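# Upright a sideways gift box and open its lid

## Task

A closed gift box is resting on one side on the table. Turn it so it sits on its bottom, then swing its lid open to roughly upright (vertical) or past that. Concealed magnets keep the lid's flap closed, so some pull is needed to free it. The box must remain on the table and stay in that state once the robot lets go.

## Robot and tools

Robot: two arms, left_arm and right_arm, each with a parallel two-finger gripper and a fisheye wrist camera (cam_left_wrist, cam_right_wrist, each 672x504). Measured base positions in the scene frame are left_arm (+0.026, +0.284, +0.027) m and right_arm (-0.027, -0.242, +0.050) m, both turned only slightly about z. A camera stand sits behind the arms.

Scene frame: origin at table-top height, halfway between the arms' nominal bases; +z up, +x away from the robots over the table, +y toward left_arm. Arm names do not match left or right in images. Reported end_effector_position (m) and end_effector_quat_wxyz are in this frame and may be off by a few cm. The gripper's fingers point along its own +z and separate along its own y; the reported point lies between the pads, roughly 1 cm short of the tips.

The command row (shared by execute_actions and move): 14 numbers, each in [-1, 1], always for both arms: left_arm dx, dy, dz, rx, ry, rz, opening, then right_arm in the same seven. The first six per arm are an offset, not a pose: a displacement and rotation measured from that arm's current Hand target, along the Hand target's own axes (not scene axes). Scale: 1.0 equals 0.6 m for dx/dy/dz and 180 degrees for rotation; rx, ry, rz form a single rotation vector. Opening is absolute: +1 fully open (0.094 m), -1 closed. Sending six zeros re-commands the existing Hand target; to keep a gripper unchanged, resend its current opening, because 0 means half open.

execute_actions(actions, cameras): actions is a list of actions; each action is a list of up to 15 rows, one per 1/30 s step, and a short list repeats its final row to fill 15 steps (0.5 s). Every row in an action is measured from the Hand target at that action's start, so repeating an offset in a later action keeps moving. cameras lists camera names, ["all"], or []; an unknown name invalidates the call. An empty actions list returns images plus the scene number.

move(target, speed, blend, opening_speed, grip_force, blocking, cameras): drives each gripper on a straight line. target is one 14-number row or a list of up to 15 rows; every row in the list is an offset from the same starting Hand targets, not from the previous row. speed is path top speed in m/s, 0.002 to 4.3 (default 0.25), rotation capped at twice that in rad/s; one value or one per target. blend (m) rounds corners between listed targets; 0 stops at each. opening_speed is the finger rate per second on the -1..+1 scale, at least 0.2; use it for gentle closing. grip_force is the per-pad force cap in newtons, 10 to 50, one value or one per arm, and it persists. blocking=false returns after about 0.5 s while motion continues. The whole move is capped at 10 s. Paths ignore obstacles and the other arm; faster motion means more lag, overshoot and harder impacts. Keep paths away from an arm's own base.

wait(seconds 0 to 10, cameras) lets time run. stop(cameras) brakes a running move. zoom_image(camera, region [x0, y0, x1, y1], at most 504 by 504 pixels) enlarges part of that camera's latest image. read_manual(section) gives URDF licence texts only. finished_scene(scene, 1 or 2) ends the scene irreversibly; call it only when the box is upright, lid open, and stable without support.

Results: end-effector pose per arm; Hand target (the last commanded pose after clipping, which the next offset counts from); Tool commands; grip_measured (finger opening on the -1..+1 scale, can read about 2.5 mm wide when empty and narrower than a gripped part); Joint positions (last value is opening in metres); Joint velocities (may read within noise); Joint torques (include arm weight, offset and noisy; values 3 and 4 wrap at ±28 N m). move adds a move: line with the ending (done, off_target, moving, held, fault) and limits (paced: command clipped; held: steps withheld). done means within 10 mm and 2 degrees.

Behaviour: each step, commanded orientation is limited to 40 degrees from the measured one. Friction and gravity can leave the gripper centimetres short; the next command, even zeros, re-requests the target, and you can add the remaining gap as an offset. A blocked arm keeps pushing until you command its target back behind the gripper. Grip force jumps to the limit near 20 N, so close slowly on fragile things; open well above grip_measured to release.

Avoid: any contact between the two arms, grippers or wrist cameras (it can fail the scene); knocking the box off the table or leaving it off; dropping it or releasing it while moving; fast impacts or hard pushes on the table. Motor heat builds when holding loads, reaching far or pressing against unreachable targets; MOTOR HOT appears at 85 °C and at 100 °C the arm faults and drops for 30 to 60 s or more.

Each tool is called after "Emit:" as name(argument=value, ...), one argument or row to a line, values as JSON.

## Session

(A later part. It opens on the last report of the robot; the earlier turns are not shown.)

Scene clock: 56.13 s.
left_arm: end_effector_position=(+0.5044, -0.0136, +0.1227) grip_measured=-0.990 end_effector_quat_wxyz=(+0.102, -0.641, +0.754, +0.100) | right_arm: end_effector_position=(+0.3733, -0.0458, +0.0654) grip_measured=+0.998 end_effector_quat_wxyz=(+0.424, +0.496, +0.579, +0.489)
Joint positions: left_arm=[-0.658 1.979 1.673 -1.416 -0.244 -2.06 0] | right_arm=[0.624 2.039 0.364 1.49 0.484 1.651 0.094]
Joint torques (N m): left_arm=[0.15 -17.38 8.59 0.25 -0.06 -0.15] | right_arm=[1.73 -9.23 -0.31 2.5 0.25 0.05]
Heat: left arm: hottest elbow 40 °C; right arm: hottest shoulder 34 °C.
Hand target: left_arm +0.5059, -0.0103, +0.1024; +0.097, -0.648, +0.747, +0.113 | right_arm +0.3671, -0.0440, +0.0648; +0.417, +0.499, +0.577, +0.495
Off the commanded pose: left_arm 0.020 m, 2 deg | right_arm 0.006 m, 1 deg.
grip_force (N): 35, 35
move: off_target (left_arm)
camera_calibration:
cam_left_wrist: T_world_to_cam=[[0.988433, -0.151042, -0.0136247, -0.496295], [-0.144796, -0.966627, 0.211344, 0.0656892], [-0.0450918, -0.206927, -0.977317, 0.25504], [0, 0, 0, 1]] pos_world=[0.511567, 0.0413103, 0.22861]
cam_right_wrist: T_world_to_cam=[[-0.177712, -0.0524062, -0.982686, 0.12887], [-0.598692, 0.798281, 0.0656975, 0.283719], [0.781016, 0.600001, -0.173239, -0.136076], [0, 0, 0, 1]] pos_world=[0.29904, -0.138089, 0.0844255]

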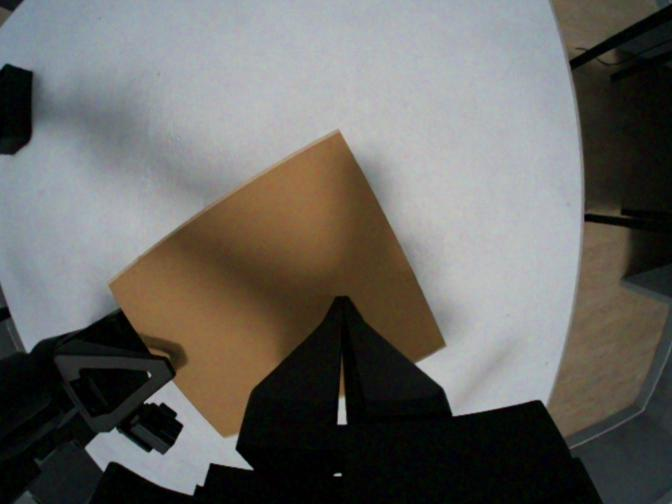

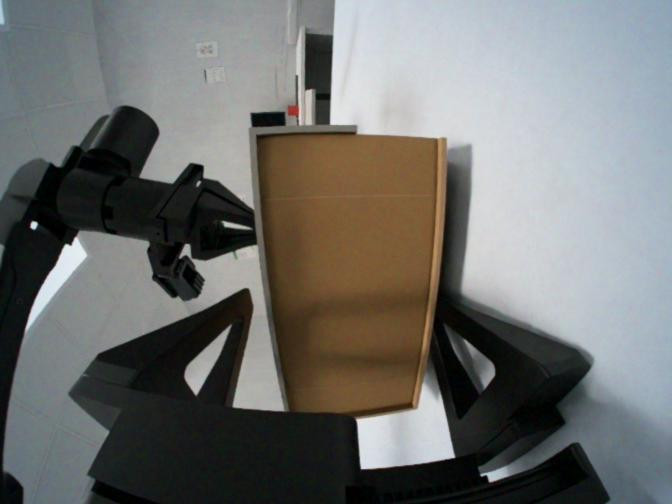

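Emit:
move(
  target=[0,0,0,0,0,0,-1,0,0.002,-0.15,0,0,0,1],
  speed=0.1,
  cameras=["all"],
)

Scene clock: 57.87 s.
left_arm: end_effector_position=(+0.5044, -0.0136, +0.1227) grip_measured=-0.990 end_effector_quat_wxyz=(+0.102, -0.641, +0.754, +0.100) | right_arm: end_effector_position=(+0.2821, -0.0596, +0.0691) grip_measured=+0.999 end_effector_quat_wxyz=(+0.416, +0.504, +0.596, +0.466)
Joint positions: left_arm=[-0.658 1.979 1.673 -1.416 -0.244 -2.06 0] | right_arm=[0.833 1.994 0.163 1.544 0.689 1.729 0.094]
Joint torques (N m): left_arm=[0.5 -17.14 8.64 0.38 -0.07 -0.14] | right_arm=[1.44 -9.35 -1.51 2.93 0.4 -0.02]
Heat: left arm: hottest elbow 40 °C; right arm: hottest shoulder 34 °C.
Hand target: left_arm +0.5059, -0.0103, +0.1024; +0.097, -0.648, +0.747, +0.113 | right_arm +0.2797, -0.0579, +0.0807; +0.417, +0.499, +0.577, +0.495
Off the commanded pose: left_arm 0.021 m, 2 deg | right_arm 0.012 m, 4 deg.
joint sent to its limit (right arm) — joint 4 (wrist pitch), upper limit. The joint targets still meet the commanded pose.
grip_force (N): 35, 35
move: off_target (left_arm, right_arm)
camera_calibration:
cam_left_wrist: T_world_to_cam=[[0.988433, -0.151042, -0.0136247, -0.496295], [-0.144796, -0.966627, 0.211344, 0.0656892], [-0.0450918, -0.206927, -0.977317, 0.25504], [0, 0, 0, 1]] pos_world=[0.511567, 0.0413103, 0.22861]
cam_right_wrist: T_world_to_cam=[[-0.230468, -0.0796923, -0.969811, 0.127899], [-0.590444, 0.803654, 0.0742754, 0.237376], [0.773473, 0.589737, -0.23227, -0.0502339], [0, 0, 0, 1]] pos_world=[0.208488, -0.15095, 0.0947387]

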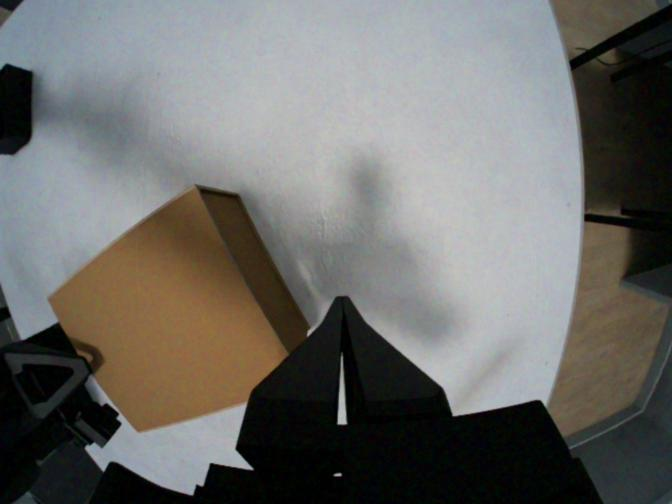

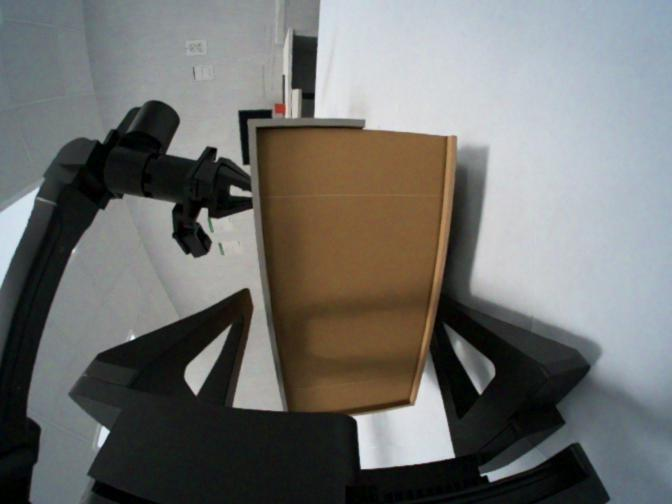

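Emit:
move(
  target=[-0.019,0.003,-0.064,0,0,0,-1,-0.001,0.017,0.254,0,0,0,1],
  speed=0.12,
  cameras=["all"],
)

Scene clock: 60.13 s.
left_arm: end_effector_position=(+0.4913, -0.0040, +0.1257) grip_measured=-0.990 end_effector_quat_wxyz=(+0.094, -0.636, +0.754, +0.133) | right_arm: end_effector_position=(+0.4222, -0.0348, +0.0697) grip_measured=+0.999 end_effector_quat_wxyz=(+0.413, +0.500, +0.575, +0.499)
Joint positions: left_arm=[-0.658 1.979 1.673 -1.484 -0.244 -2.06 0] | right_arm=[0.556 2.017 0.479 1.363 0.404 1.666 0.094]
Joint torques (N m): left_arm=[0.09 -19.78 13.15 -0.73 -0.07 -0.14] | right_arm=[-0.26 -9.05 3.11 1.8 -0.06 -0.18]
Heat: left arm: hottest elbow 40 °C; right arm: hottest shoulder 34 °C.
Hand target: left_arm +0.5058, -0.0106, +0.1425; +0.097, -0.648, +0.747, +0.113 | right_arm +0.4299, -0.0348, +0.0658; +0.417, +0.499, +0.577, +0.495
Off the commanded pose: left_arm 0.023 m, 3 deg | right_arm 0.009 m, 1 deg.
grip_force (N): 35, 35
move: off_target (left_arm)
camera_calibration:
cam_left_wrist: T_world_to_cam=[[0.986041, -0.149244, -0.073818, -0.473081], [-0.134013, -0.97448, 0.180079, 0.0710069], [-0.0988099, -0.167673, -0.980878, 0.286316], [0, 0, 0, 1]] pos_world=[0.504284, 0.0465974, 0.233132]
cam_right_wrist: T_world_to_cam=[[-0.180272, -0.0237496, -0.98333, 0.144442], [-0.605649, 0.790402, 0.0919423, 0.3048], [0.775043, 0.612128, -0.156871, -0.178312], [0, 0, 0, 1]] pos_world=[0.34884, -0.128335, 0.0860379]

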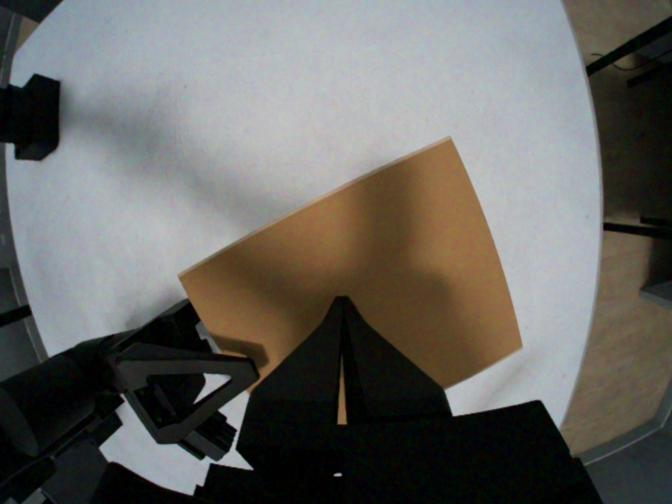

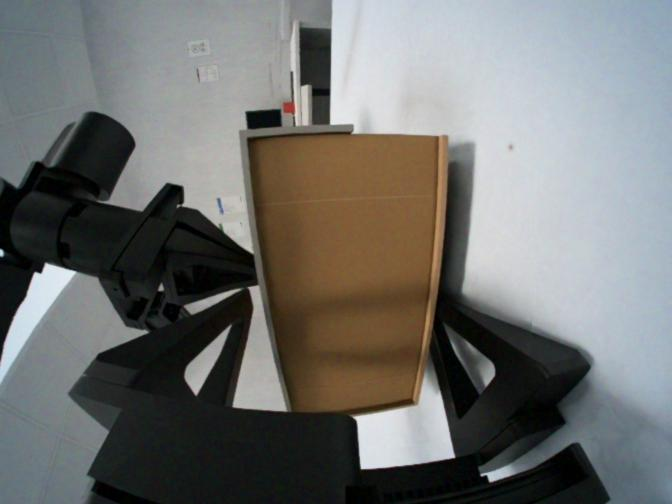

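Emit:
move(
  target=[0.011,-0.078,0.072,0,0,0,-1,0,0,0,0,0,0,1],
  speed=0.12,
  cameras=["all"],
)

Scene clock: 61.47 s.
left_arm: end_effector_position=(+0.5356, -0.0085, +0.1134) grip_measured=-0.990 end_effector_quat_wxyz=(+0.098, -0.649, +0.746, +0.110) | right_arm: end_effector_position=(+0.4225, -0.0341, +0.0694) grip_measured=+0.999 end_effector_quat_wxyz=(+0.413, +0.498, +0.577, +0.498)
Joint positions: left_arm=[-0.621 2.059 1.776 -1.453 -0.247 -2.046 0] | right_arm=[0.556 2.017 0.48 1.361 0.402 1.66 0.094]
Joint torques (N m): left_arm=[0.38 -17.14 12.44 0.17 -0.26 0.19] | right_arm=[-0.26 -9.47 3.07 1.8 0 -0.15]
Heat: left arm: hottest elbow 40 °C; right arm: hottest shoulder 34 °C.
Hand target: left_arm +0.5512, -0.0106, +0.0974; +0.097, -0.648, +0.747, +0.113 | right_arm +0.4299, -0.0348, +0.0659; +0.417, +0.499, +0.577, +0.495
Off the commanded pose: left_arm 0.022 m, 0 deg | right_arm 0.008 m, 1 deg.
grip_force (N): 35, 35
move: off_target (left_arm)
camera_calibration:
cam_left_wrist: T_world_to_cam=[[0.991497, -0.126819, -0.0291655, -0.526184], [-0.118331, -0.971916, 0.203411, 0.0637731], [-0.0541429, -0.19823, -0.978659, 0.253443], [0, 0, 0, 1]] pos_world=[0.542979, 0.0454919, 0.219716]
cam_right_wrist: T_world_to_cam=[[-0.180166, -0.0294943, -0.983194, 0.143876], [-0.608111, 0.788986, 0.0877654, 0.3058], [0.773137, 0.613703, -0.160084, -0.177921], [0, 0, 0, 1]] pos_world=[0.34944, -0.127837, 0.086137]

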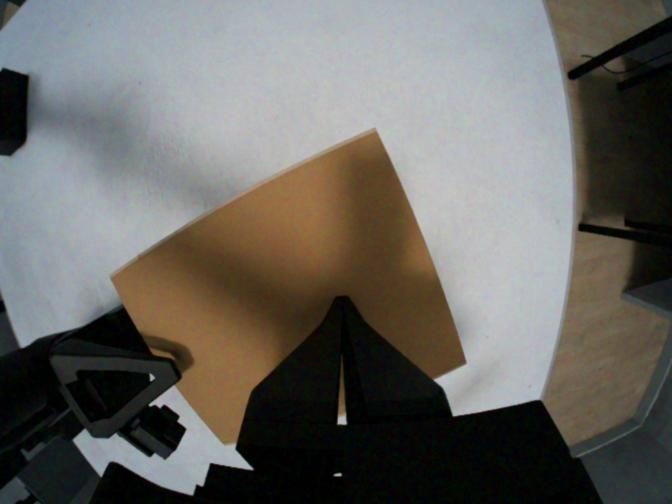

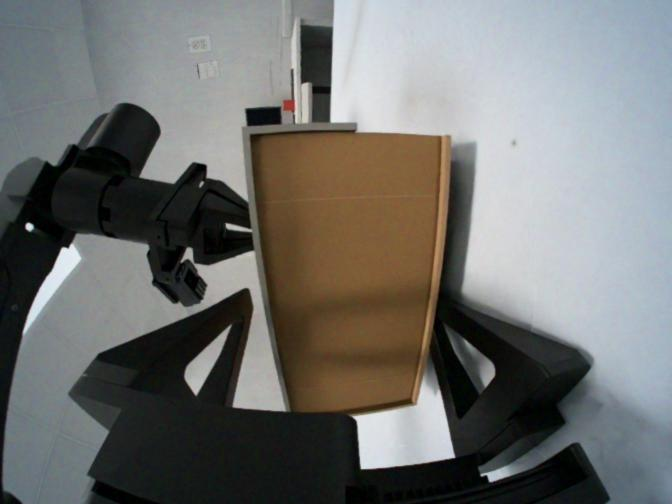

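Emit:
move(
  target=[0.012,-0.002,0.04,0,0,0,-1,0,0,0,0,0,0,1],
  speed=0.05,
  cameras=["all"],
)

Scene clock: 62.50 s.
left_arm: end_effector_position=(+0.5431, -0.0134, +0.1117) grip_measured=-0.990 end_effector_quat_wxyz=(+0.104, -0.651, +0.746, +0.092) | right_arm: end_effector_position=(+0.4225, -0.0341, +0.0694) grip_measured=+0.999 end_effector_quat_wxyz=(+0.414, +0.498, +0.577, +0.498)
Joint positions: left_arm=[-0.621 2.06 1.776 -1.415 -0.248 -2.045 0] | right_arm=[0.556 2.017 0.48 1.361 0.402 1.66 0.094]
Joint torques (N m): left_arm=[0.5 -15.68 9.7 0.83 -0.2 0.16] | right_arm=[-0.21 -9.05 2.95 1.8 -0.01 -0.19]
Heat: left arm: hottest elbow 40 °C; right arm: hottest shoulder 34 °C.
Hand target: left_arm +0.5513, -0.0105, +0.0724; +0.097, -0.648, +0.747, +0.113 | right_arm +0.4299, -0.0348, +0.0659; +0.417, +0.499, +0.577, +0.495
Off the commanded pose: left_arm 0.040 m, 2 deg | right_arm 0.008 m, 1 deg.
grip_force (N): 35, 35
move: off_target (left_arm)
camera_calibration:
cam_left_wrist: T_world_to_cam=[[0.991773, -0.127949, 0.00389329, -0.538148], [-0.125699, -0.967684, 0.218604, 0.0626506], [-0.0242027, -0.217295, -0.975806, 0.234373], [0, 0, 0, 1]] pos_world=[0.547269, 0.0426985, 0.217102]
cam_right_wrist: T_world_to_cam=[[-0.180069, -0.0299398, -0.983198, 0.143884], [-0.60817, 0.788985, 0.0873587, 0.305847], [0.773113, 0.613683, -0.160281, -0.177883], [0, 0, 0, 1]] pos_world=[0.34944, -0.127837, 0.0862367]

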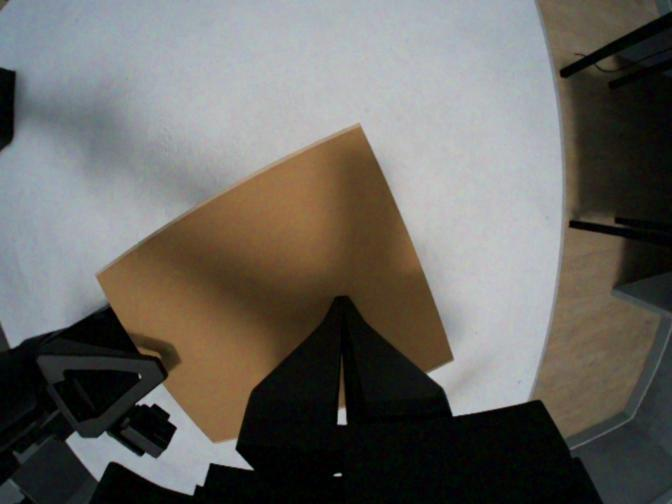

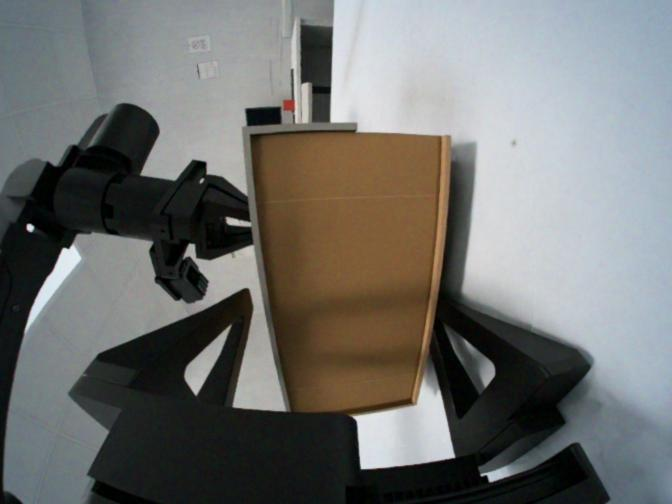

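Emit:
move(
  target=[0,0,0,0,0,0,-1,0,0.0,-0.06,0,0,0,1],
  speed=0.08,
  cameras=["all"],
)

Scene clock: 63.60 s.
left_arm: end_effector_position=(+0.5447, -0.0142, +0.1073) grip_measured=-0.990 end_effector_quat_wxyz=(+0.104, -0.651, +0.746, +0.092) | right_arm: end_effector_position=(+0.4004, -0.0429, +0.0670) grip_measured=+0.999 end_effector_quat_wxyz=(+0.418, +0.501, +0.578, +0.489)
Joint positions: left_arm=[-0.621 2.067 1.776 -1.406 -0.249 -2.045 0] | right_arm=[0.579 2.015 0.423 1.401 0.44 1.66 0.094]
Joint torques (N m): left_arm=[0.03 -16.15 9.8 0.49 -0.19 0.17] | right_arm=[1.32 -10.58 0.02 2.58 0.25 -0.09]
Heat: left arm: hottest elbow 40 °C; right arm: hottest shoulder 34 °C.
Hand target: left_arm +0.5513, -0.0104, +0.0724; +0.097, -0.648, +0.747, +0.113 | right_arm +0.3948, -0.0404, +0.0718; +0.417, +0.499, +0.577, +0.495
Off the commanded pose: left_arm 0.036 m, 3 deg | right_arm 0.008 m, 1 deg.
grip_force (N): 35, 35
move: off_target (left_arm)
camera_calibration:
cam_left_wrist: T_world_to_cam=[[0.991686, -0.128552, 0.00579655, -0.539954], [-0.126716, -0.967691, 0.217983, 0.0636828], [-0.0224129, -0.216906, -0.975935, 0.229065], [0, 0, 0, 1]] pos_world=[0.548668, 0.0418988, 0.212801]
cam_right_wrist: T_world_to_cam=[[-0.188651, -0.0407301, -0.981199, 0.14014], [-0.595834, 0.798973, 0.0813928, 0.295386], [0.780636, 0.599986, -0.174996, -0.158346], [0, 0, 0, 1]] pos_world=[0.326049, -0.135292, 0.0857527]

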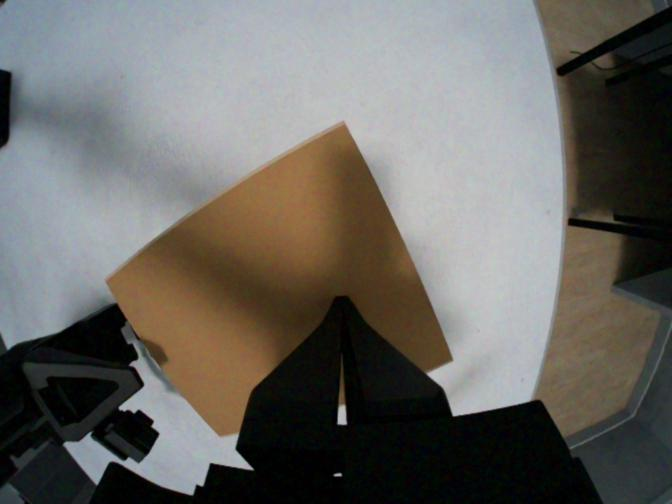

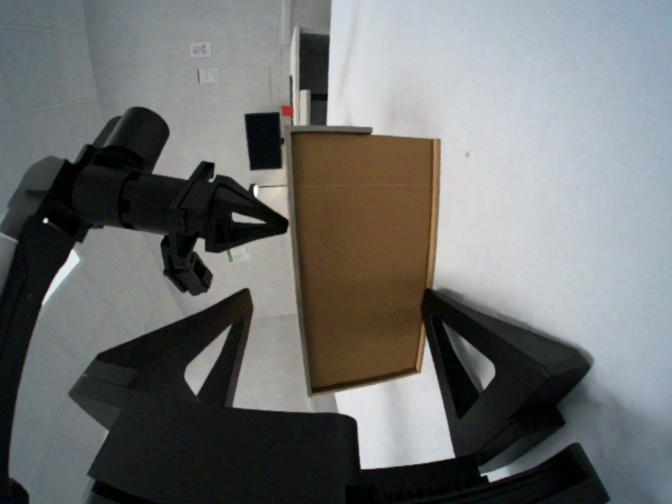

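Emit:
move(
  target=[0,0,0,0,0,0,-1,0,0.0,-0.13,0,0,0,1],
  speed=0.08,
  cameras=["all"],
)

Scene clock: 65.97 s.
left_arm: end_effector_position=(+0.5447, -0.0142, +0.1073) grip_measured=-0.990 end_effector_quat_wxyz=(+0.104, -0.651, +0.746, +0.092) | right_arm: end_effector_position=(+0.3195, -0.0561, +0.0714) grip_measured=+0.999 end_effector_quat_wxyz=(+0.419, +0.498, +0.593, +0.475)
Joint positions: left_arm=[-0.621 2.067 1.776 -1.406 -0.249 -2.045 0] | right_arm=[0.722 1.987 0.233 1.516 0.576 1.678 0.094]
Joint torques (N m): left_arm=[0.56 -16.15 9.84 0.5 -0.17 0.16] | right_arm=[1.79 -9.76 -0.4 2.86 0.33 0.03]
Heat: left arm: hottest elbow 40 °C; right arm: hottest shoulder 34 °C.
Hand target: left_arm +0.5513, -0.0105, +0.0724; +0.097, -0.648, +0.747, +0.113 | right_arm +0.3189, -0.0524, +0.0845; +0.417, +0.499, +0.577, +0.495
Off the commanded pose: left_arm 0.036 m, 3 deg | right_arm 0.014 m, 3 deg.
grip_force (N): 35, 35
move: off_target (left_arm, right_arm)
camera_calibration:
cam_left_wrist: T_world_to_cam=[[0.991686, -0.128552, 0.00579655, -0.539954], [-0.126716, -0.967691, 0.217983, 0.0636828], [-0.0224129, -0.216906, -0.975935, 0.229065], [0, 0, 0, 1]] pos_world=[0.548668, 0.0418988, 0.212801]
cam_right_wrist: T_world_to_cam=[[-0.209912, -0.0760041, -0.974762, 0.132932], [-0.59914, 0.797851, 0.0668133, 0.259431], [0.772637, 0.598044, -0.213016, -0.0814453], [0, 0, 0, 1]] pos_world=[0.246267, -0.148176, 0.0948948]

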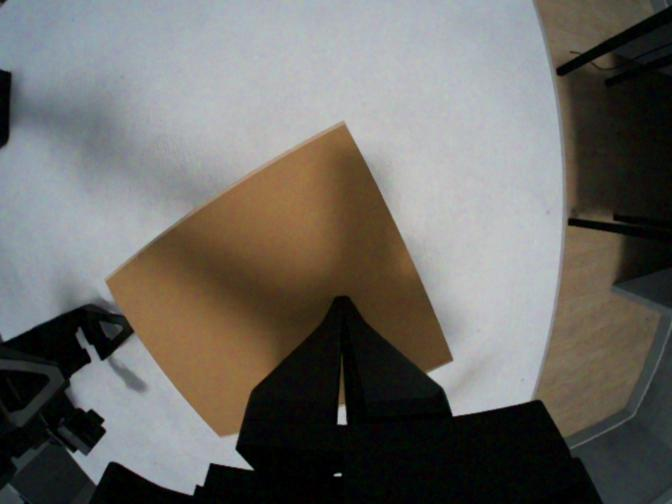

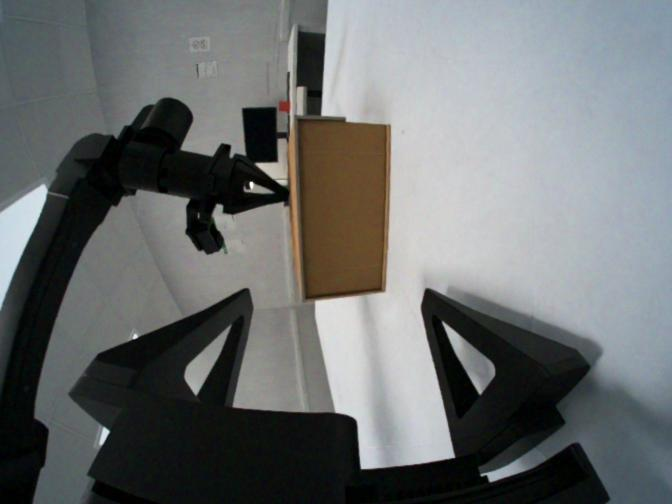

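Emit:
move(
  target=[
    [-0.048,0.007,-0.159,0,0,0,-1,-0.335,0.193,-0.034,0,0,0,-1],
    [-0.449,0.15,-0.238,0,0,0,-1,-0.31,0.105,0.301,-0.298,0.455,-0.558,-1],
  ],
  speed=0.35,
  blend=0.03,
  grip_force=50,
  cameras=["all"],
)

Scene clock: 73.53 s.
left_arm: end_effector_position=(+0.5062, +0.2089, +0.2878) grip_measured=-0.990 end_effector_quat_wxyz=(+0.098, -0.651, +0.745, +0.108) | right_arm: end_effector_position=(+0.5254, -0.2106, +0.1143) grip_measured=-0.982 end_effector_quat_wxyz=(+0.574, -0.444, +0.550, +0.414)
Joint positions: left_arm=[-0.283 1.648 1.645 -1.639 -0.284 -1.703 0] | right_arm=[-0.279 2.2 1.04 1.41 -1.565 0.194 0.001]
Joint torques (N m): left_arm=[0.62 -17.14 8.99 -0.35 -0.41 0.16] | right_arm=[1.44 -14.33 6.26 1.87 -0.05 -0.15]
Heat: left arm: hottest elbow 40 °C; right arm: hottest shoulder 34 °C.
Hand target: left_arm +0.5005, +0.2147, +0.2910; +0.097, -0.648, +0.747, +0.113 | right_arm +0.5340, -0.2073, +0.1149; +0.337, -0.641, +0.583, +0.369
Off the commanded pose: left_arm 0.009 m, 1 deg | right_arm 0.009 m, 36 deg.
joint sent to its limit (right arm) — joint 5 (wrist yaw), lower limit. The joint targets are off in orientation, not in position.
move: off_target (right_arm)
camera_calibration:
cam_left_wrist: T_world_to_cam=[[0.992145, -0.122264, -0.0264551, -0.466447], [-0.114269, -0.971849, 0.206039, 0.233228], [-0.0509015, -0.201397, -0.978186, 0.464542], [0, 0, 0, 1]] pos_world=[0.513079, 0.26319, 0.394015]
cam_right_wrist: T_world_to_cam=[[0.955817, -0.284384, 0.0744299, -0.569943], [-0.0726611, -0.473897, -0.877577, 0.0667062], [0.284841, 0.833395, -0.473622, 0.196715], [0, 0, 0, 1]] pos_world=[0.493576, -0.294412, 0.194129]

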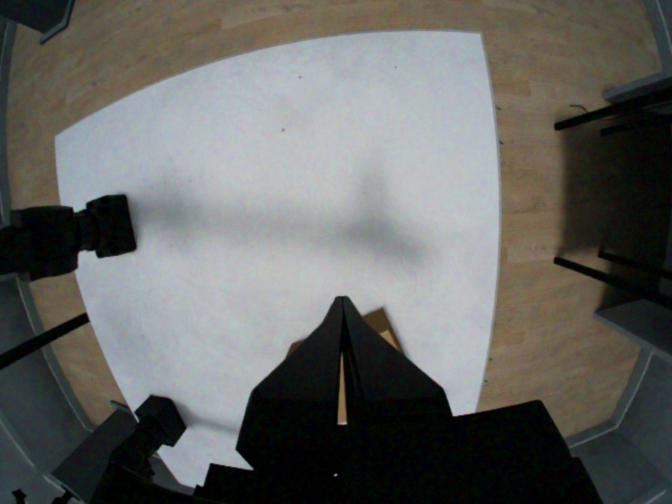

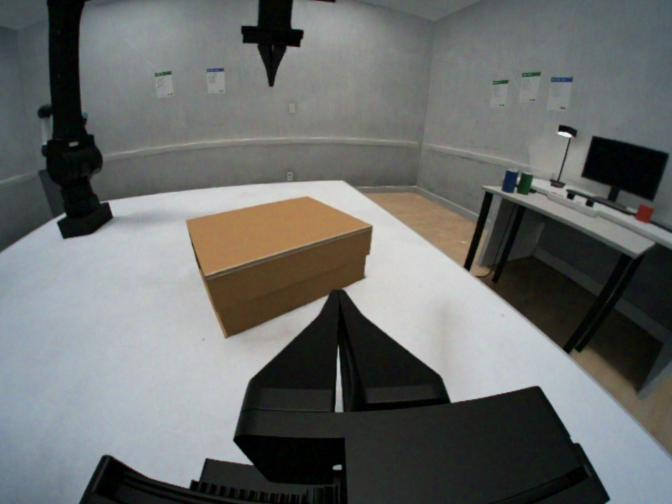

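Emit:
zoom_image(
  camera="cam_right_wrist",
  region=[180, 190, 390, 345],
)

Scaled by 2.400 from the camera's 672x504 image, which has a finer 960x720 frame.

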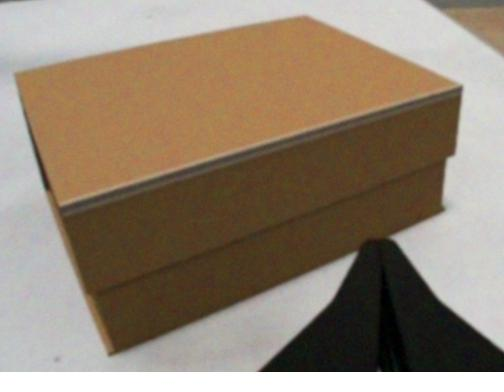

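Emit:
move(
  target=[0,0,0,0,0,0,-1,-0.044,0.066,-0.14,0.073,0.196,0.081,-1],
  speed=0.35,
)

Scene clock: 77.00 s.
left_arm: end_effector_position=(+0.5062, +0.2089, +0.2878) grip_measured=-0.990 end_effector_quat_wxyz=(+0.098, -0.651, +0.745, +0.108) | right_arm: end_effector_position=(+0.5027, -0.2662, +0.1674) grip_measured=-0.982 end_effector_quat_wxyz=(+0.603, -0.419, +0.569, +0.371)
Joint positions: left_arm=[-0.283 1.648 1.645 -1.639 -0.284 -1.703 0] | right_arm=[-0.395 2.043 0.945 1.387 -1.565 0.204 0.001]
Joint torques (N m): left_arm=[0.56 -16.91 9.03 -0.38 -0.42 0.17] | right_arm=[-0.5 -16.56 3.44 1.22 -0.03 0.04]
Heat: left arm: hottest elbow 40 °C; right arm: hottest shoulder 34 °C.
Hand target: left_arm +0.5005, +0.2147, +0.2910; +0.097, -0.648, +0.747, +0.113 | right_arm +0.4999, -0.2702, +0.1796; +0.354, -0.552, +0.718, +0.234
Off the commanded pose: left_arm 0.009 m, 1 deg | right_arm 0.013 m, 66 deg; orientation clipped.
joint sent to its limit (right arm) — joint 5 (wrist yaw), lower limit. The joint targets are off in orientation, not in position.
move: off_target (right_arm); limits=paced

Emit:
move(
  target=[
    [0,0,0,0,0,0,-1,0,0,0,0.226,-0.097,0.148,-1],
    [0,0,0,0,0,0,-1,0,0,0,-0.022,0.143,0,-1],
    [0,0,0,0,0,0,-1,0,0,0,-0.052,-0.037,-0.017,-1],
  ],
  speed=0.45,
  blend=0.02,
  cameras=["all"],
)

Scene clock: 82.07 s.
left_arm: end_effector_position=(+0.5062, +0.2089, +0.2878) grip_measured=-0.990 end_effector_quat_wxyz=(+0.098, -0.651, +0.745, +0.108) | right_arm: end_effector_position=(+0.4837, -0.2649, +0.1714) grip_measured=-0.982 end_effector_quat_wxyz=(+0.344, -0.575, +0.668, +0.324)
Joint positions: left_arm=[-0.283 1.648 1.645 -1.639 -0.284 -1.703 0] | right_arm=[-0.34 1.898 1.411 -1.4 -0.949 -1.91 0.001]
Joint torques (N m): left_arm=[0.44 -16.73 9.05 -0.35 -0.41 0.18] | right_arm=[0.5 -13.45 10.5 0.1 -0.81 -0.14]
Heat: left arm: hottest elbow 40 °C; right arm: hottest shoulder 34 °C.
Hand target: left_arm +0.5005, +0.2147, +0.2910; +0.097, -0.648, +0.747, +0.113 | right_arm +0.4999, -0.2704, +0.1796; +0.355, -0.583, +0.660, +0.314
Off the commanded pose: left_arm 0.009 m, 1 deg | right_arm 0.019 m, 2 deg.
move: off_target (right_arm)
camera_calibration:
cam_left_wrist: T_world_to_cam=[[0.992145, -0.122264, -0.0264551, -0.466447], [-0.114269, -0.971849, 0.206039, 0.233228], [-0.0509015, -0.201397, -0.978186, 0.464542], [0, 0, 0, 1]] pos_world=[0.513079, 0.26319, 0.394015]
cam_right_wrist: T_world_to_cam=[[0.99073, -0.135594, -0.00827926, -0.513168], [-0.123724, -0.875477, -0.467154, -0.0638776], [0.056095, 0.463848, -0.884137, 0.364006], [0, 0, 0, 1]] pos_world=[0.480088, -0.294349, 0.287742]

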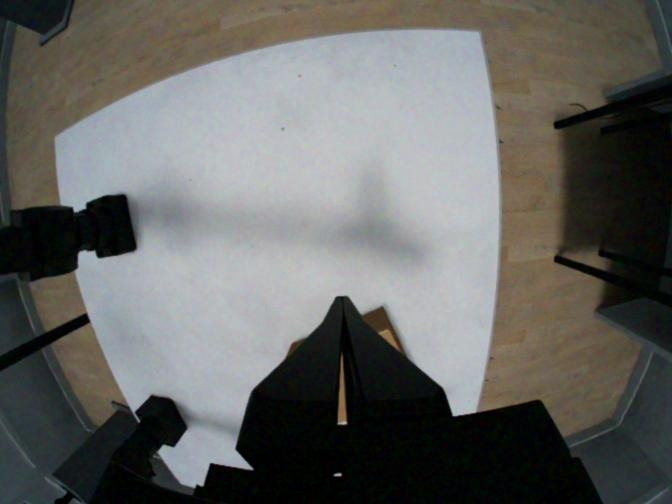

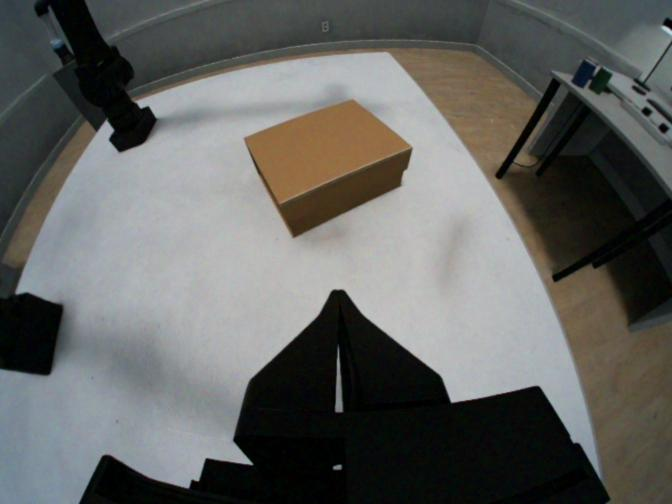

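Emit:
move(
  target=[0,0,0,0,0,0,-1,0.055,-0.061,0.311,0,0,0,-1],
  speed=0.25,
  cameras=["cam_right_wrist"],
)

Emit:
zoom_image(
  camera="cam_right_wrist",
  region=[180, 150, 480, 350],
)

Scene clock: 84.40 s.
left_arm: end_effector_position=(+0.5062, +0.2089, +0.2878) grip_measured=-0.990 end_effector_quat_wxyz=(+0.098, -0.651, +0.745, +0.108) | right_arm: end_effector_position=(+0.5566, -0.1401, +0.0543) grip_measured=-0.982 end_effector_quat_wxyz=(+0.358, -0.588, +0.656, +0.310)
Joint positions: left_arm=[-0.283 1.648 1.645 -1.639 -0.284 -1.703 0] | right_arm=[-0.089 2.097 1.387 -0.78 -0.984 -1.49 0.001]
Joint torques (N m): left_arm=[0.26 -16.85 8.99 -0.31 -0.44 0.17] | right_arm=[0.97 -16.56 4.89 1.37 -0.61 0.07]
Heat: left arm: hottest elbow 40 °C; right arm: hottest shoulder 34 °C.
Hand target: left_arm +0.5005, +0.2147, +0.2910; +0.097, -0.648, +0.747, +0.113 | right_arm +0.5530, -0.1384, +0.0491; +0.355, -0.583, +0.660, +0.314
Off the commanded pose: left_arm 0.009 m, 1 deg | right_arm 0.007 m, 1 deg.
move: done
camera_calibration:
cam_right_wrist: T_world_to_cam=[[0.991369, -0.124283, 0.0417219, -0.570879], [-0.0904475, -0.878776, -0.468585, -0.0192766], [0.0949015, 0.460767, -0.882433, 0.176365], [0, 0, 0, 1]] pos_world=[0.547471, -0.169154, 0.170416]
Images, in order (width x height): cam_right_wrist 672x504.

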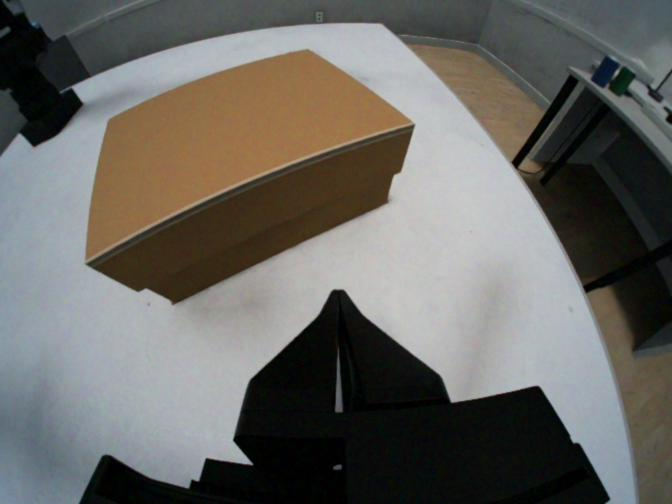

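Scaled by 1.680 from the camera's 672x504 image, which has a finer 960x720 frame.

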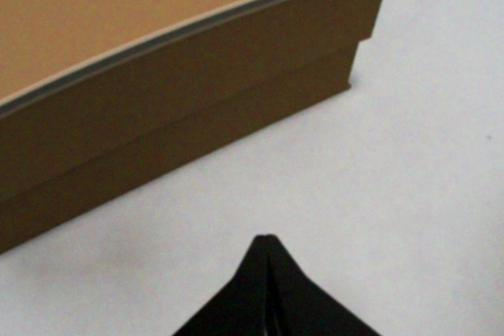

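Emit:
move(
  target=[0,0,0,0,0,0,-1,-0.039,0.03,0.099,0,0,0,-1],
  speed=0.06,
  cameras=["cam_right_wrist"],
)

Emit:
zoom_image(
  camera="cam_right_wrist",
  region=[180, 190, 480, 390],
)

Scene clock: 87.83 s.
left_arm: end_effector_position=(+0.5062, +0.2089, +0.2878) grip_measured=-0.990 end_effector_quat_wxyz=(+0.098, -0.651, +0.745, +0.108) | right_arm: end_effector_position=(+0.5434, -0.0795, +0.0313) grip_measured=-0.982 end_effector_quat_wxyz=(+0.353, -0.581, +0.661, +0.318)
Joint positions: left_arm=[-0.283 1.648 1.645 -1.639 -0.284 -1.703 0] | right_arm=[0.017 2.097 1.296 -0.543 -0.973 -1.287 0.001]
Joint torques (N m): left_arm=[0.44 -16.97 9.02 -0.35 -0.41 0.16] | right_arm=[1.44 -17.49 5 1.68 -0.33 0.07]
Heat: left arm: hottest elbow 40 °C; right arm: hottest shoulder 35 °C.
Hand target: left_arm +0.5005, +0.2147, +0.2910; +0.097, -0.648, +0.747, +0.113 | right_arm +0.5429, -0.0741, +0.0360; +0.355, -0.583, +0.660, +0.314
Off the commanded pose: left_arm 0.009 m, 1 deg | right_arm 0.007 m, 1 deg.
move: done
camera_calibration:
cam_right_wrist: T_world_to_cam=[[0.991205, -0.131096, 0.0180477, -0.548951], [-0.107083, -0.874715, -0.472659, 0.0314454], [0.0777505, 0.466569, -0.881061, 0.13909], [0, 0, 0, 1]] pos_world=[0.536676, -0.109355, 0.147317]
Images, in order (width x height): cam_right_wrist 672x504.

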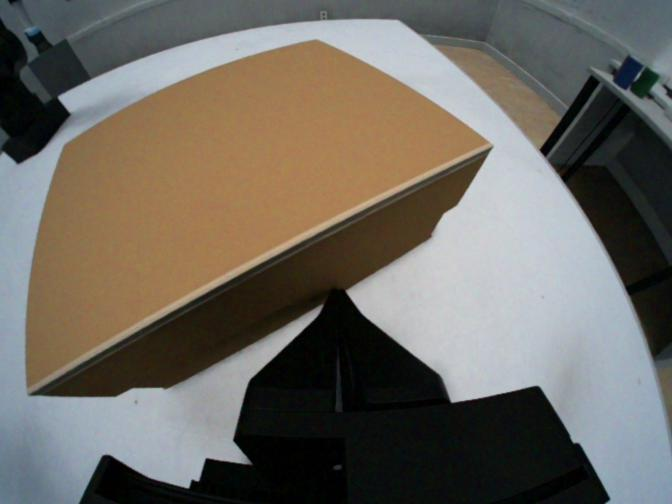

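Scaled by 1.680 from the camera's 672x504 image, which has a finer 960x720 frame.

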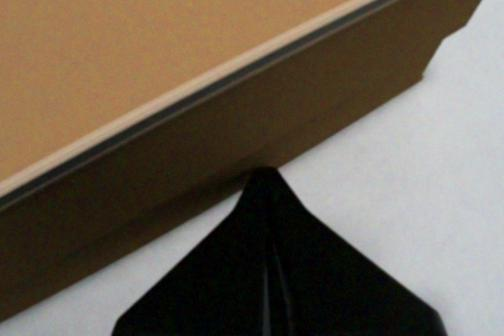

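Emit:
move(
  target=[
    [0,0,0,0,0,0,-1,-0.017,0.01,0.016,0,0,0,-1],
    [0,0,0,0,0,0,-1,-0.079,0.01,-0.025,0,0,0,-1],
  ],
  speed=0.06,
  blend=0.002,
  cameras=["all"],
)

Scene clock: 90.60 s.
left_arm: end_effector_position=(+0.5062, +0.2089, +0.2878) grip_measured=-0.990 end_effector_quat_wxyz=(+0.098, -0.651, +0.745, +0.108) | right_arm: end_effector_position=(+0.5365, -0.0657, +0.0652) grip_measured=-0.982 end_effector_quat_wxyz=(+0.350, -0.579, +0.663, +0.319)
Joint positions: left_arm=[-0.283 1.648 1.645 -1.639 -0.284 -1.703 0] | right_arm=[0.043 2.021 1.276 -0.57 -0.964 -1.241 0.001]
Joint torques (N m): left_arm=[0.15 -16.85 9.01 -0.35 -0.42 0.18] | right_arm=[1.55 -18.61 6.22 0.91 -0.38 0.03]
Heat: left arm: hottest elbow 40 °C; right arm: hottest shoulder 36 °C.
Hand target: left_arm +0.5005, +0.2147, +0.2910; +0.097, -0.648, +0.747, +0.113 | right_arm +0.5386, -0.0600, +0.0838; +0.355, -0.583, +0.660, +0.314
Off the commanded pose: left_arm 0.009 m, 1 deg | right_arm 0.020 m, 1 deg.
move: off_target (right_arm)
camera_calibration:
cam_left_wrist: T_world_to_cam=[[0.992145, -0.122264, -0.0264551, -0.466447], [-0.114269, -0.971849, 0.206039, 0.233228], [-0.0509015, -0.201397, -0.978186, 0.464542], [0, 0, 0, 1]] pos_world=[0.513079, 0.26319, 0.394015]
cam_right_wrist: T_world_to_cam=[[0.991086, -0.132766, 0.0110058, -0.540604], [-0.112069, -0.875548, -0.469953, 0.0612498], [0.0720297, 0.464531, -0.882623, 0.166201], [0, 0, 0, 1]] pos_world=[0.530678, -0.0953519, 0.181427]

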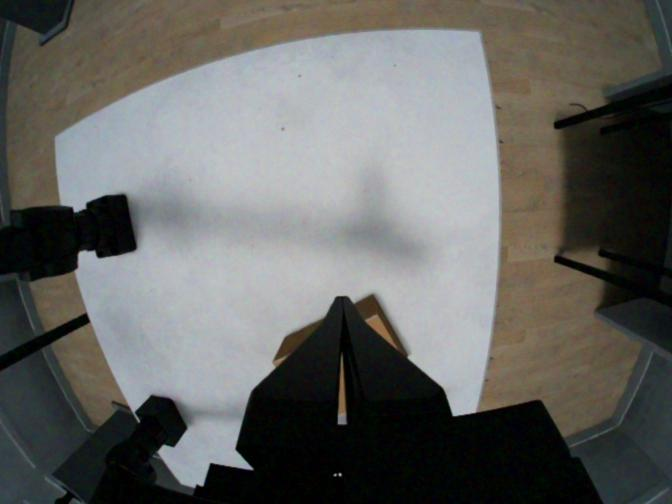

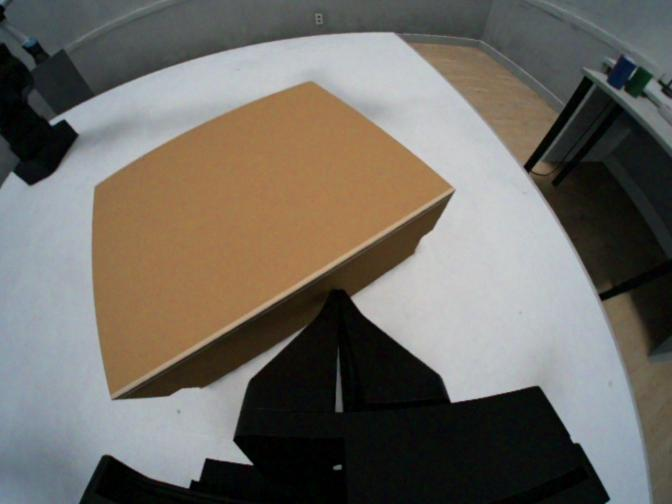

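Emit:
zoom_image(
  camera="cam_right_wrist",
  region=[100, 170, 480, 410],
)

Scaled by 1.326 from the camera's 672x504 image, which has a finer 960x720 frame.

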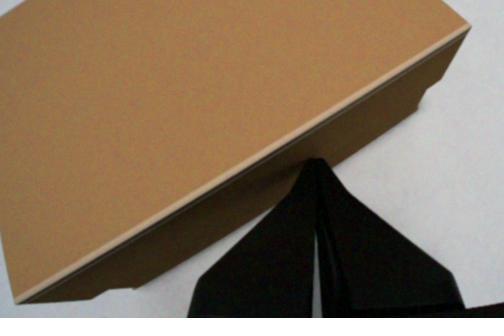

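Emit:
move(
  target=[
    [0.05,0,0.02,0,0.1,0,-1,0.05,-0.011,-0.076,0,0,0,-1],
    [0.332,-0.009,0.186,0.029,0.206,0,-1,0.108,-0.022,-0.036,0,0,0,-1],
  ],
  speed=0.25,
  blend=0.01,
  cameras=["all"],
)

Scene clock: 94.00 s.
left_arm: end_effector_position=(+0.4789, +0.0616, +0.1408) grip_measured=-0.990 end_effector_quat_wxyz=(-0.109, -0.640, +0.747, -0.142) | right_arm: end_effector_position=(+0.5246, -0.1144, +0.0348) grip_measured=-0.982 end_effector_quat_wxyz=(+0.336, -0.572, +0.673, +0.327)
Joint positions: left_arm=[-0.372 1.644 1.232 -1.015 0.329 -1.785 0] | right_arm=[-0.045 2.073 1.276 -0.677 -0.973 -1.387 0.001]
Joint torques (N m): left_arm=[-0.5 -12.81 8.8 1.07 0.33 -0.12] | right_arm=[0.15 -15.03 8.81 1.57 -0.83 -0.17]
Heat: left arm: hottest elbow 40 °C; right arm: hottest shoulder 36 °C.
Hand target: left_arm +0.4776, +0.0583, +0.1261; -0.117, -0.645, +0.743, -0.133 | right_arm +0.5450, -0.1148, +0.0416; +0.355, -0.583, +0.660, +0.314
Off the commanded pose: left_arm 0.015 m, 2 deg | right_arm 0.022 m, 3 deg.
move: off_target (left_arm, right_arm)
camera_calibration:
cam_left_wrist: T_world_to_cam=[[0.988534, -0.131343, 0.0744968, -0.473227], [-0.142352, -0.646047, 0.749906, 0.0341204], [-0.0503667, -0.751912, -0.657336, 0.278181], [0, 0, 0, 1]] pos_world=[0.486669, 0.169056, 0.192525]
cam_right_wrist: T_world_to_cam=[[0.990022, -0.138176, -0.0276301, -0.53359], [-0.135362, -0.878093, -0.458944, 0.0145122], [0.0391531, 0.458105, -0.888036, 0.179557], [0, 0, 0, 1]] pos_world=[0.523201, -0.143242, 0.15137]

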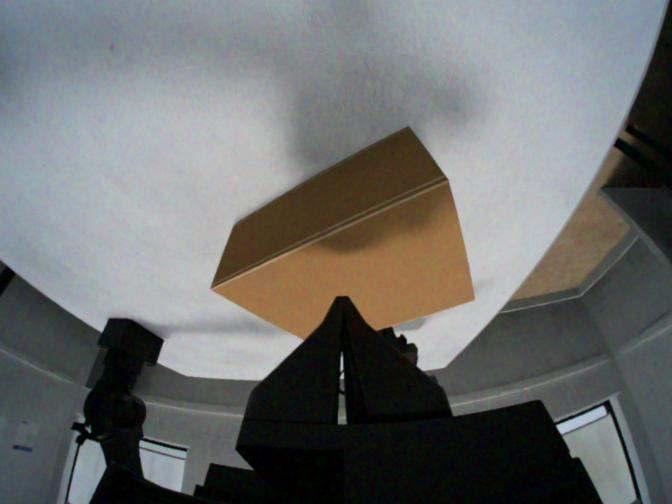

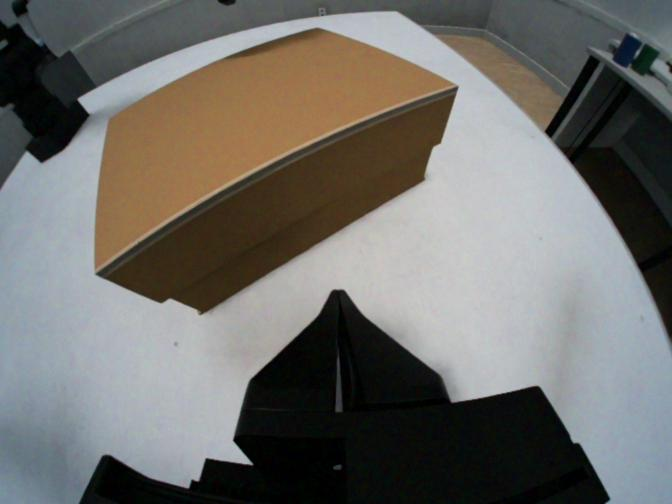

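Emit:
move(
  target=[-0.032,0.004,0.086,0,0,0,-1,0,0,0,0,0,0,-1],
  speed=0.06,
  cameras=["all"],
)

Emit:
zoom_image(
  camera="cam_right_wrist",
  region=[90, 70, 470, 330],
)

Scene clock: 95.80 s.
left_arm: end_effector_position=(+0.4850, +0.0583, +0.1027) grip_measured=-0.990 end_effector_quat_wxyz=(-0.104, -0.637, +0.748, -0.156) | right_arm: end_effector_position=(+0.5246, -0.1144, +0.0348) grip_measured=-0.982 end_effector_quat_wxyz=(+0.336, -0.572, +0.673, +0.327)
Joint positions: left_arm=[-0.372 1.689 1.175 -0.881 0.336 -1.786 0] | right_arm=[-0.045 2.073 1.276 -0.677 -0.973 -1.387 0.001]
Joint torques (N m): left_arm=[-0.32 -11.22 7.27 1.13 0.08 -0.12] | right_arm=[0.21 -14.92 8.84 1.58 -0.84 -0.16]
Heat: left arm: hottest elbow 40 °C; right arm: hottest shoulder 36 °C.
Hand target: left_arm +0.4779, +0.0585, +0.0712; -0.117, -0.645, +0.743, -0.133 | right_arm +0.5450, -0.1148, +0.0416; +0.355, -0.583, +0.660, +0.314
Off the commanded pose: left_arm 0.033 m, 3 deg | right_arm 0.021 m, 3 deg.
move: off_target (left_arm, right_arm)
camera_calibration:
cam_left_wrist: T_world_to_cam=[[0.986052, -0.130132, 0.103761, -0.478695], [-0.163198, -0.633628, 0.756229, 0.0700938], [-0.0326635, -0.762615, -0.646028, 0.241855], [0, 0, 0, 1]] pos_world=[0.491357, 0.166563, 0.152908]
cam_right_wrist: T_world_to_cam=[[0.990022, -0.138176, -0.0276301, -0.53359], [-0.135362, -0.878093, -0.458944, 0.0145122], [0.0391531, 0.458105, -0.888036, 0.179557], [0, 0, 0, 1]] pos_world=[0.523201, -0.143242, 0.15137]

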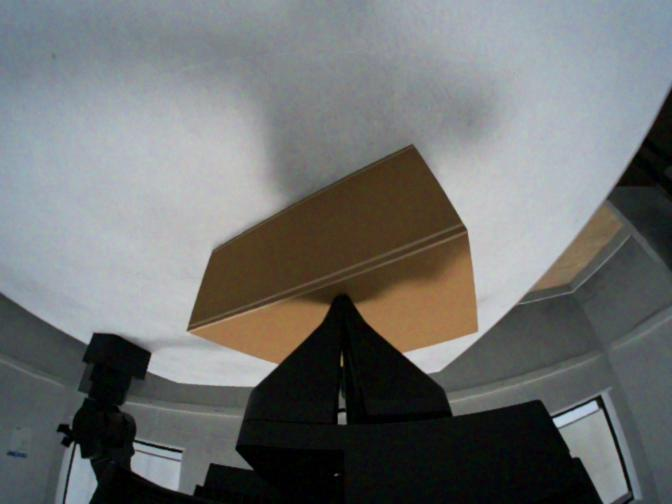

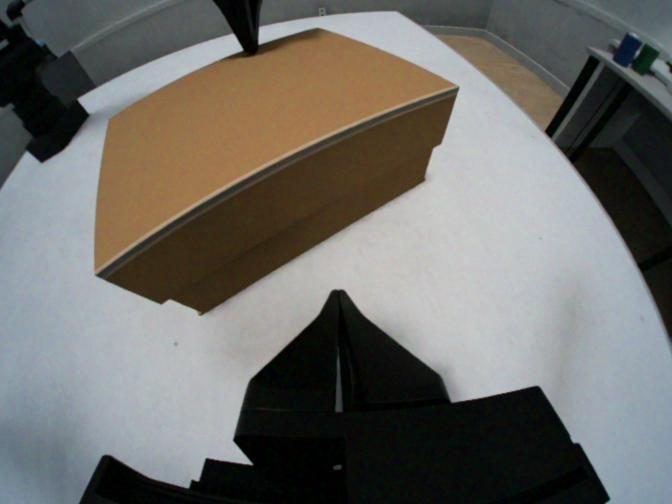

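Scaled by 1.326 from the camera's 672x504 image, which has a finer 960x720 frame.

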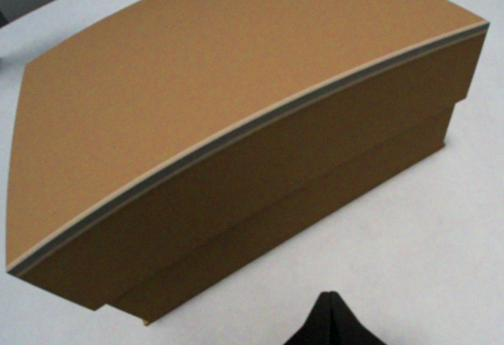

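Emit:
move(
  target=[
    [0,0,0,0,0,0,-1,-0.031,-0.002,0.046,0,0,0,-1],
    [0,0,0,0,0,0,-1,-0.061,0.004,0.084,0,0,0,-1],
  ],
  speed=0.06,
  blend=0.005,
  cameras=["all"],
)

Emit:
zoom_image(
  camera="cam_right_wrist",
  region=[180, 190, 480, 390],
)

Scene clock: 98.20 s.
left_arm: end_effector_position=(+0.4854, +0.0582, +0.1028) grip_measured=-0.990 end_effector_quat_wxyz=(-0.103, -0.637, +0.748, -0.157) | right_arm: end_effector_position=(+0.5371, -0.0595, +0.0383) grip_measured=-0.982 end_effector_quat_wxyz=(+0.346, -0.578, +0.665, +0.322)
Joint positions: left_arm=[-0.372 1.689 1.175 -0.879 0.336 -1.786 0] | right_arm=[0.054 2.073 1.276 -0.515 -0.963 -1.224 0.001]
Joint torques (N m): left_arm=[-0.56 -11.52 7.17 1.17 0.09 -0.11] | right_arm=[1.2 -16.03 7.82 1.7 -0.32 0.1]
Heat: left arm: hottest elbow 40 °C; right arm: hottest shoulder 36 °C.
Hand target: left_arm +0.4779, +0.0585, +0.0712; -0.117, -0.645, +0.743, -0.133 | right_arm +0.5503, -0.0528, +0.0444; +0.355, -0.583, +0.660, +0.314
Off the commanded pose: left_arm 0.033 m, 3 deg | right_arm 0.016 m, 2 deg.
move: off_target (left_arm, right_arm)
camera_calibration:
cam_left_wrist: T_world_to_cam=[[0.985871, -0.130088, 0.105525, -0.479191], [-0.164504, -0.633162, 0.756336, 0.0706282], [-0.0315759, -0.763009, -0.645616, 0.241256], [0, 0, 0, 1]] pos_world=[0.491657, 0.166463, 0.152907]
cam_right_wrist: T_world_to_cam=[[0.991332, -0.131377, -0.000372611, -0.53963], [-0.116243, -0.875802, -0.468464, 0.056224], [0.0612191, 0.464447, -0.883483, 0.145332], [0, 0, 0, 1]] pos_world=[0.532591, -0.0891528, 0.154536]

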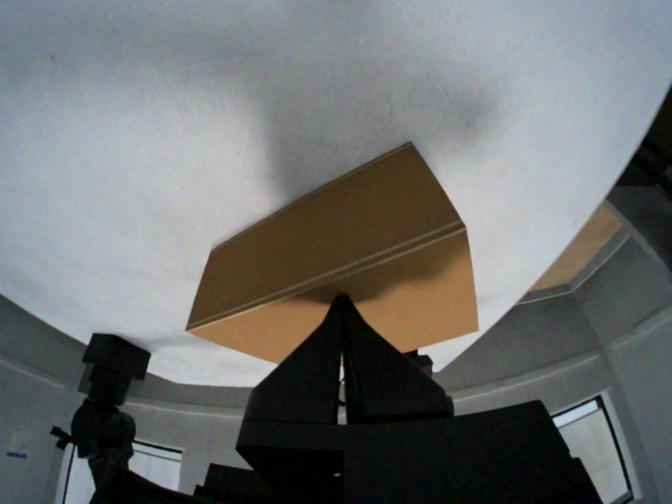

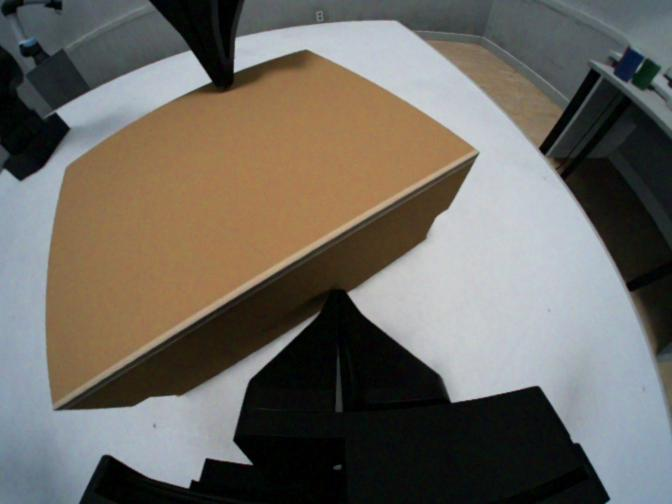

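Scaled by 1.680 from the camera's 672x504 image, which has a finer 960x720 frame.

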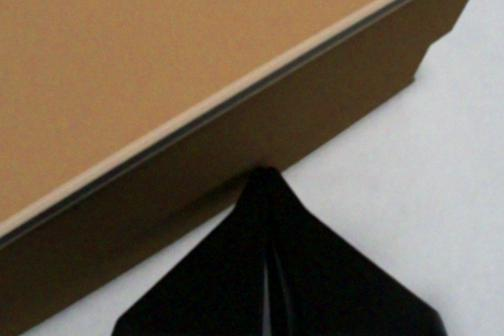

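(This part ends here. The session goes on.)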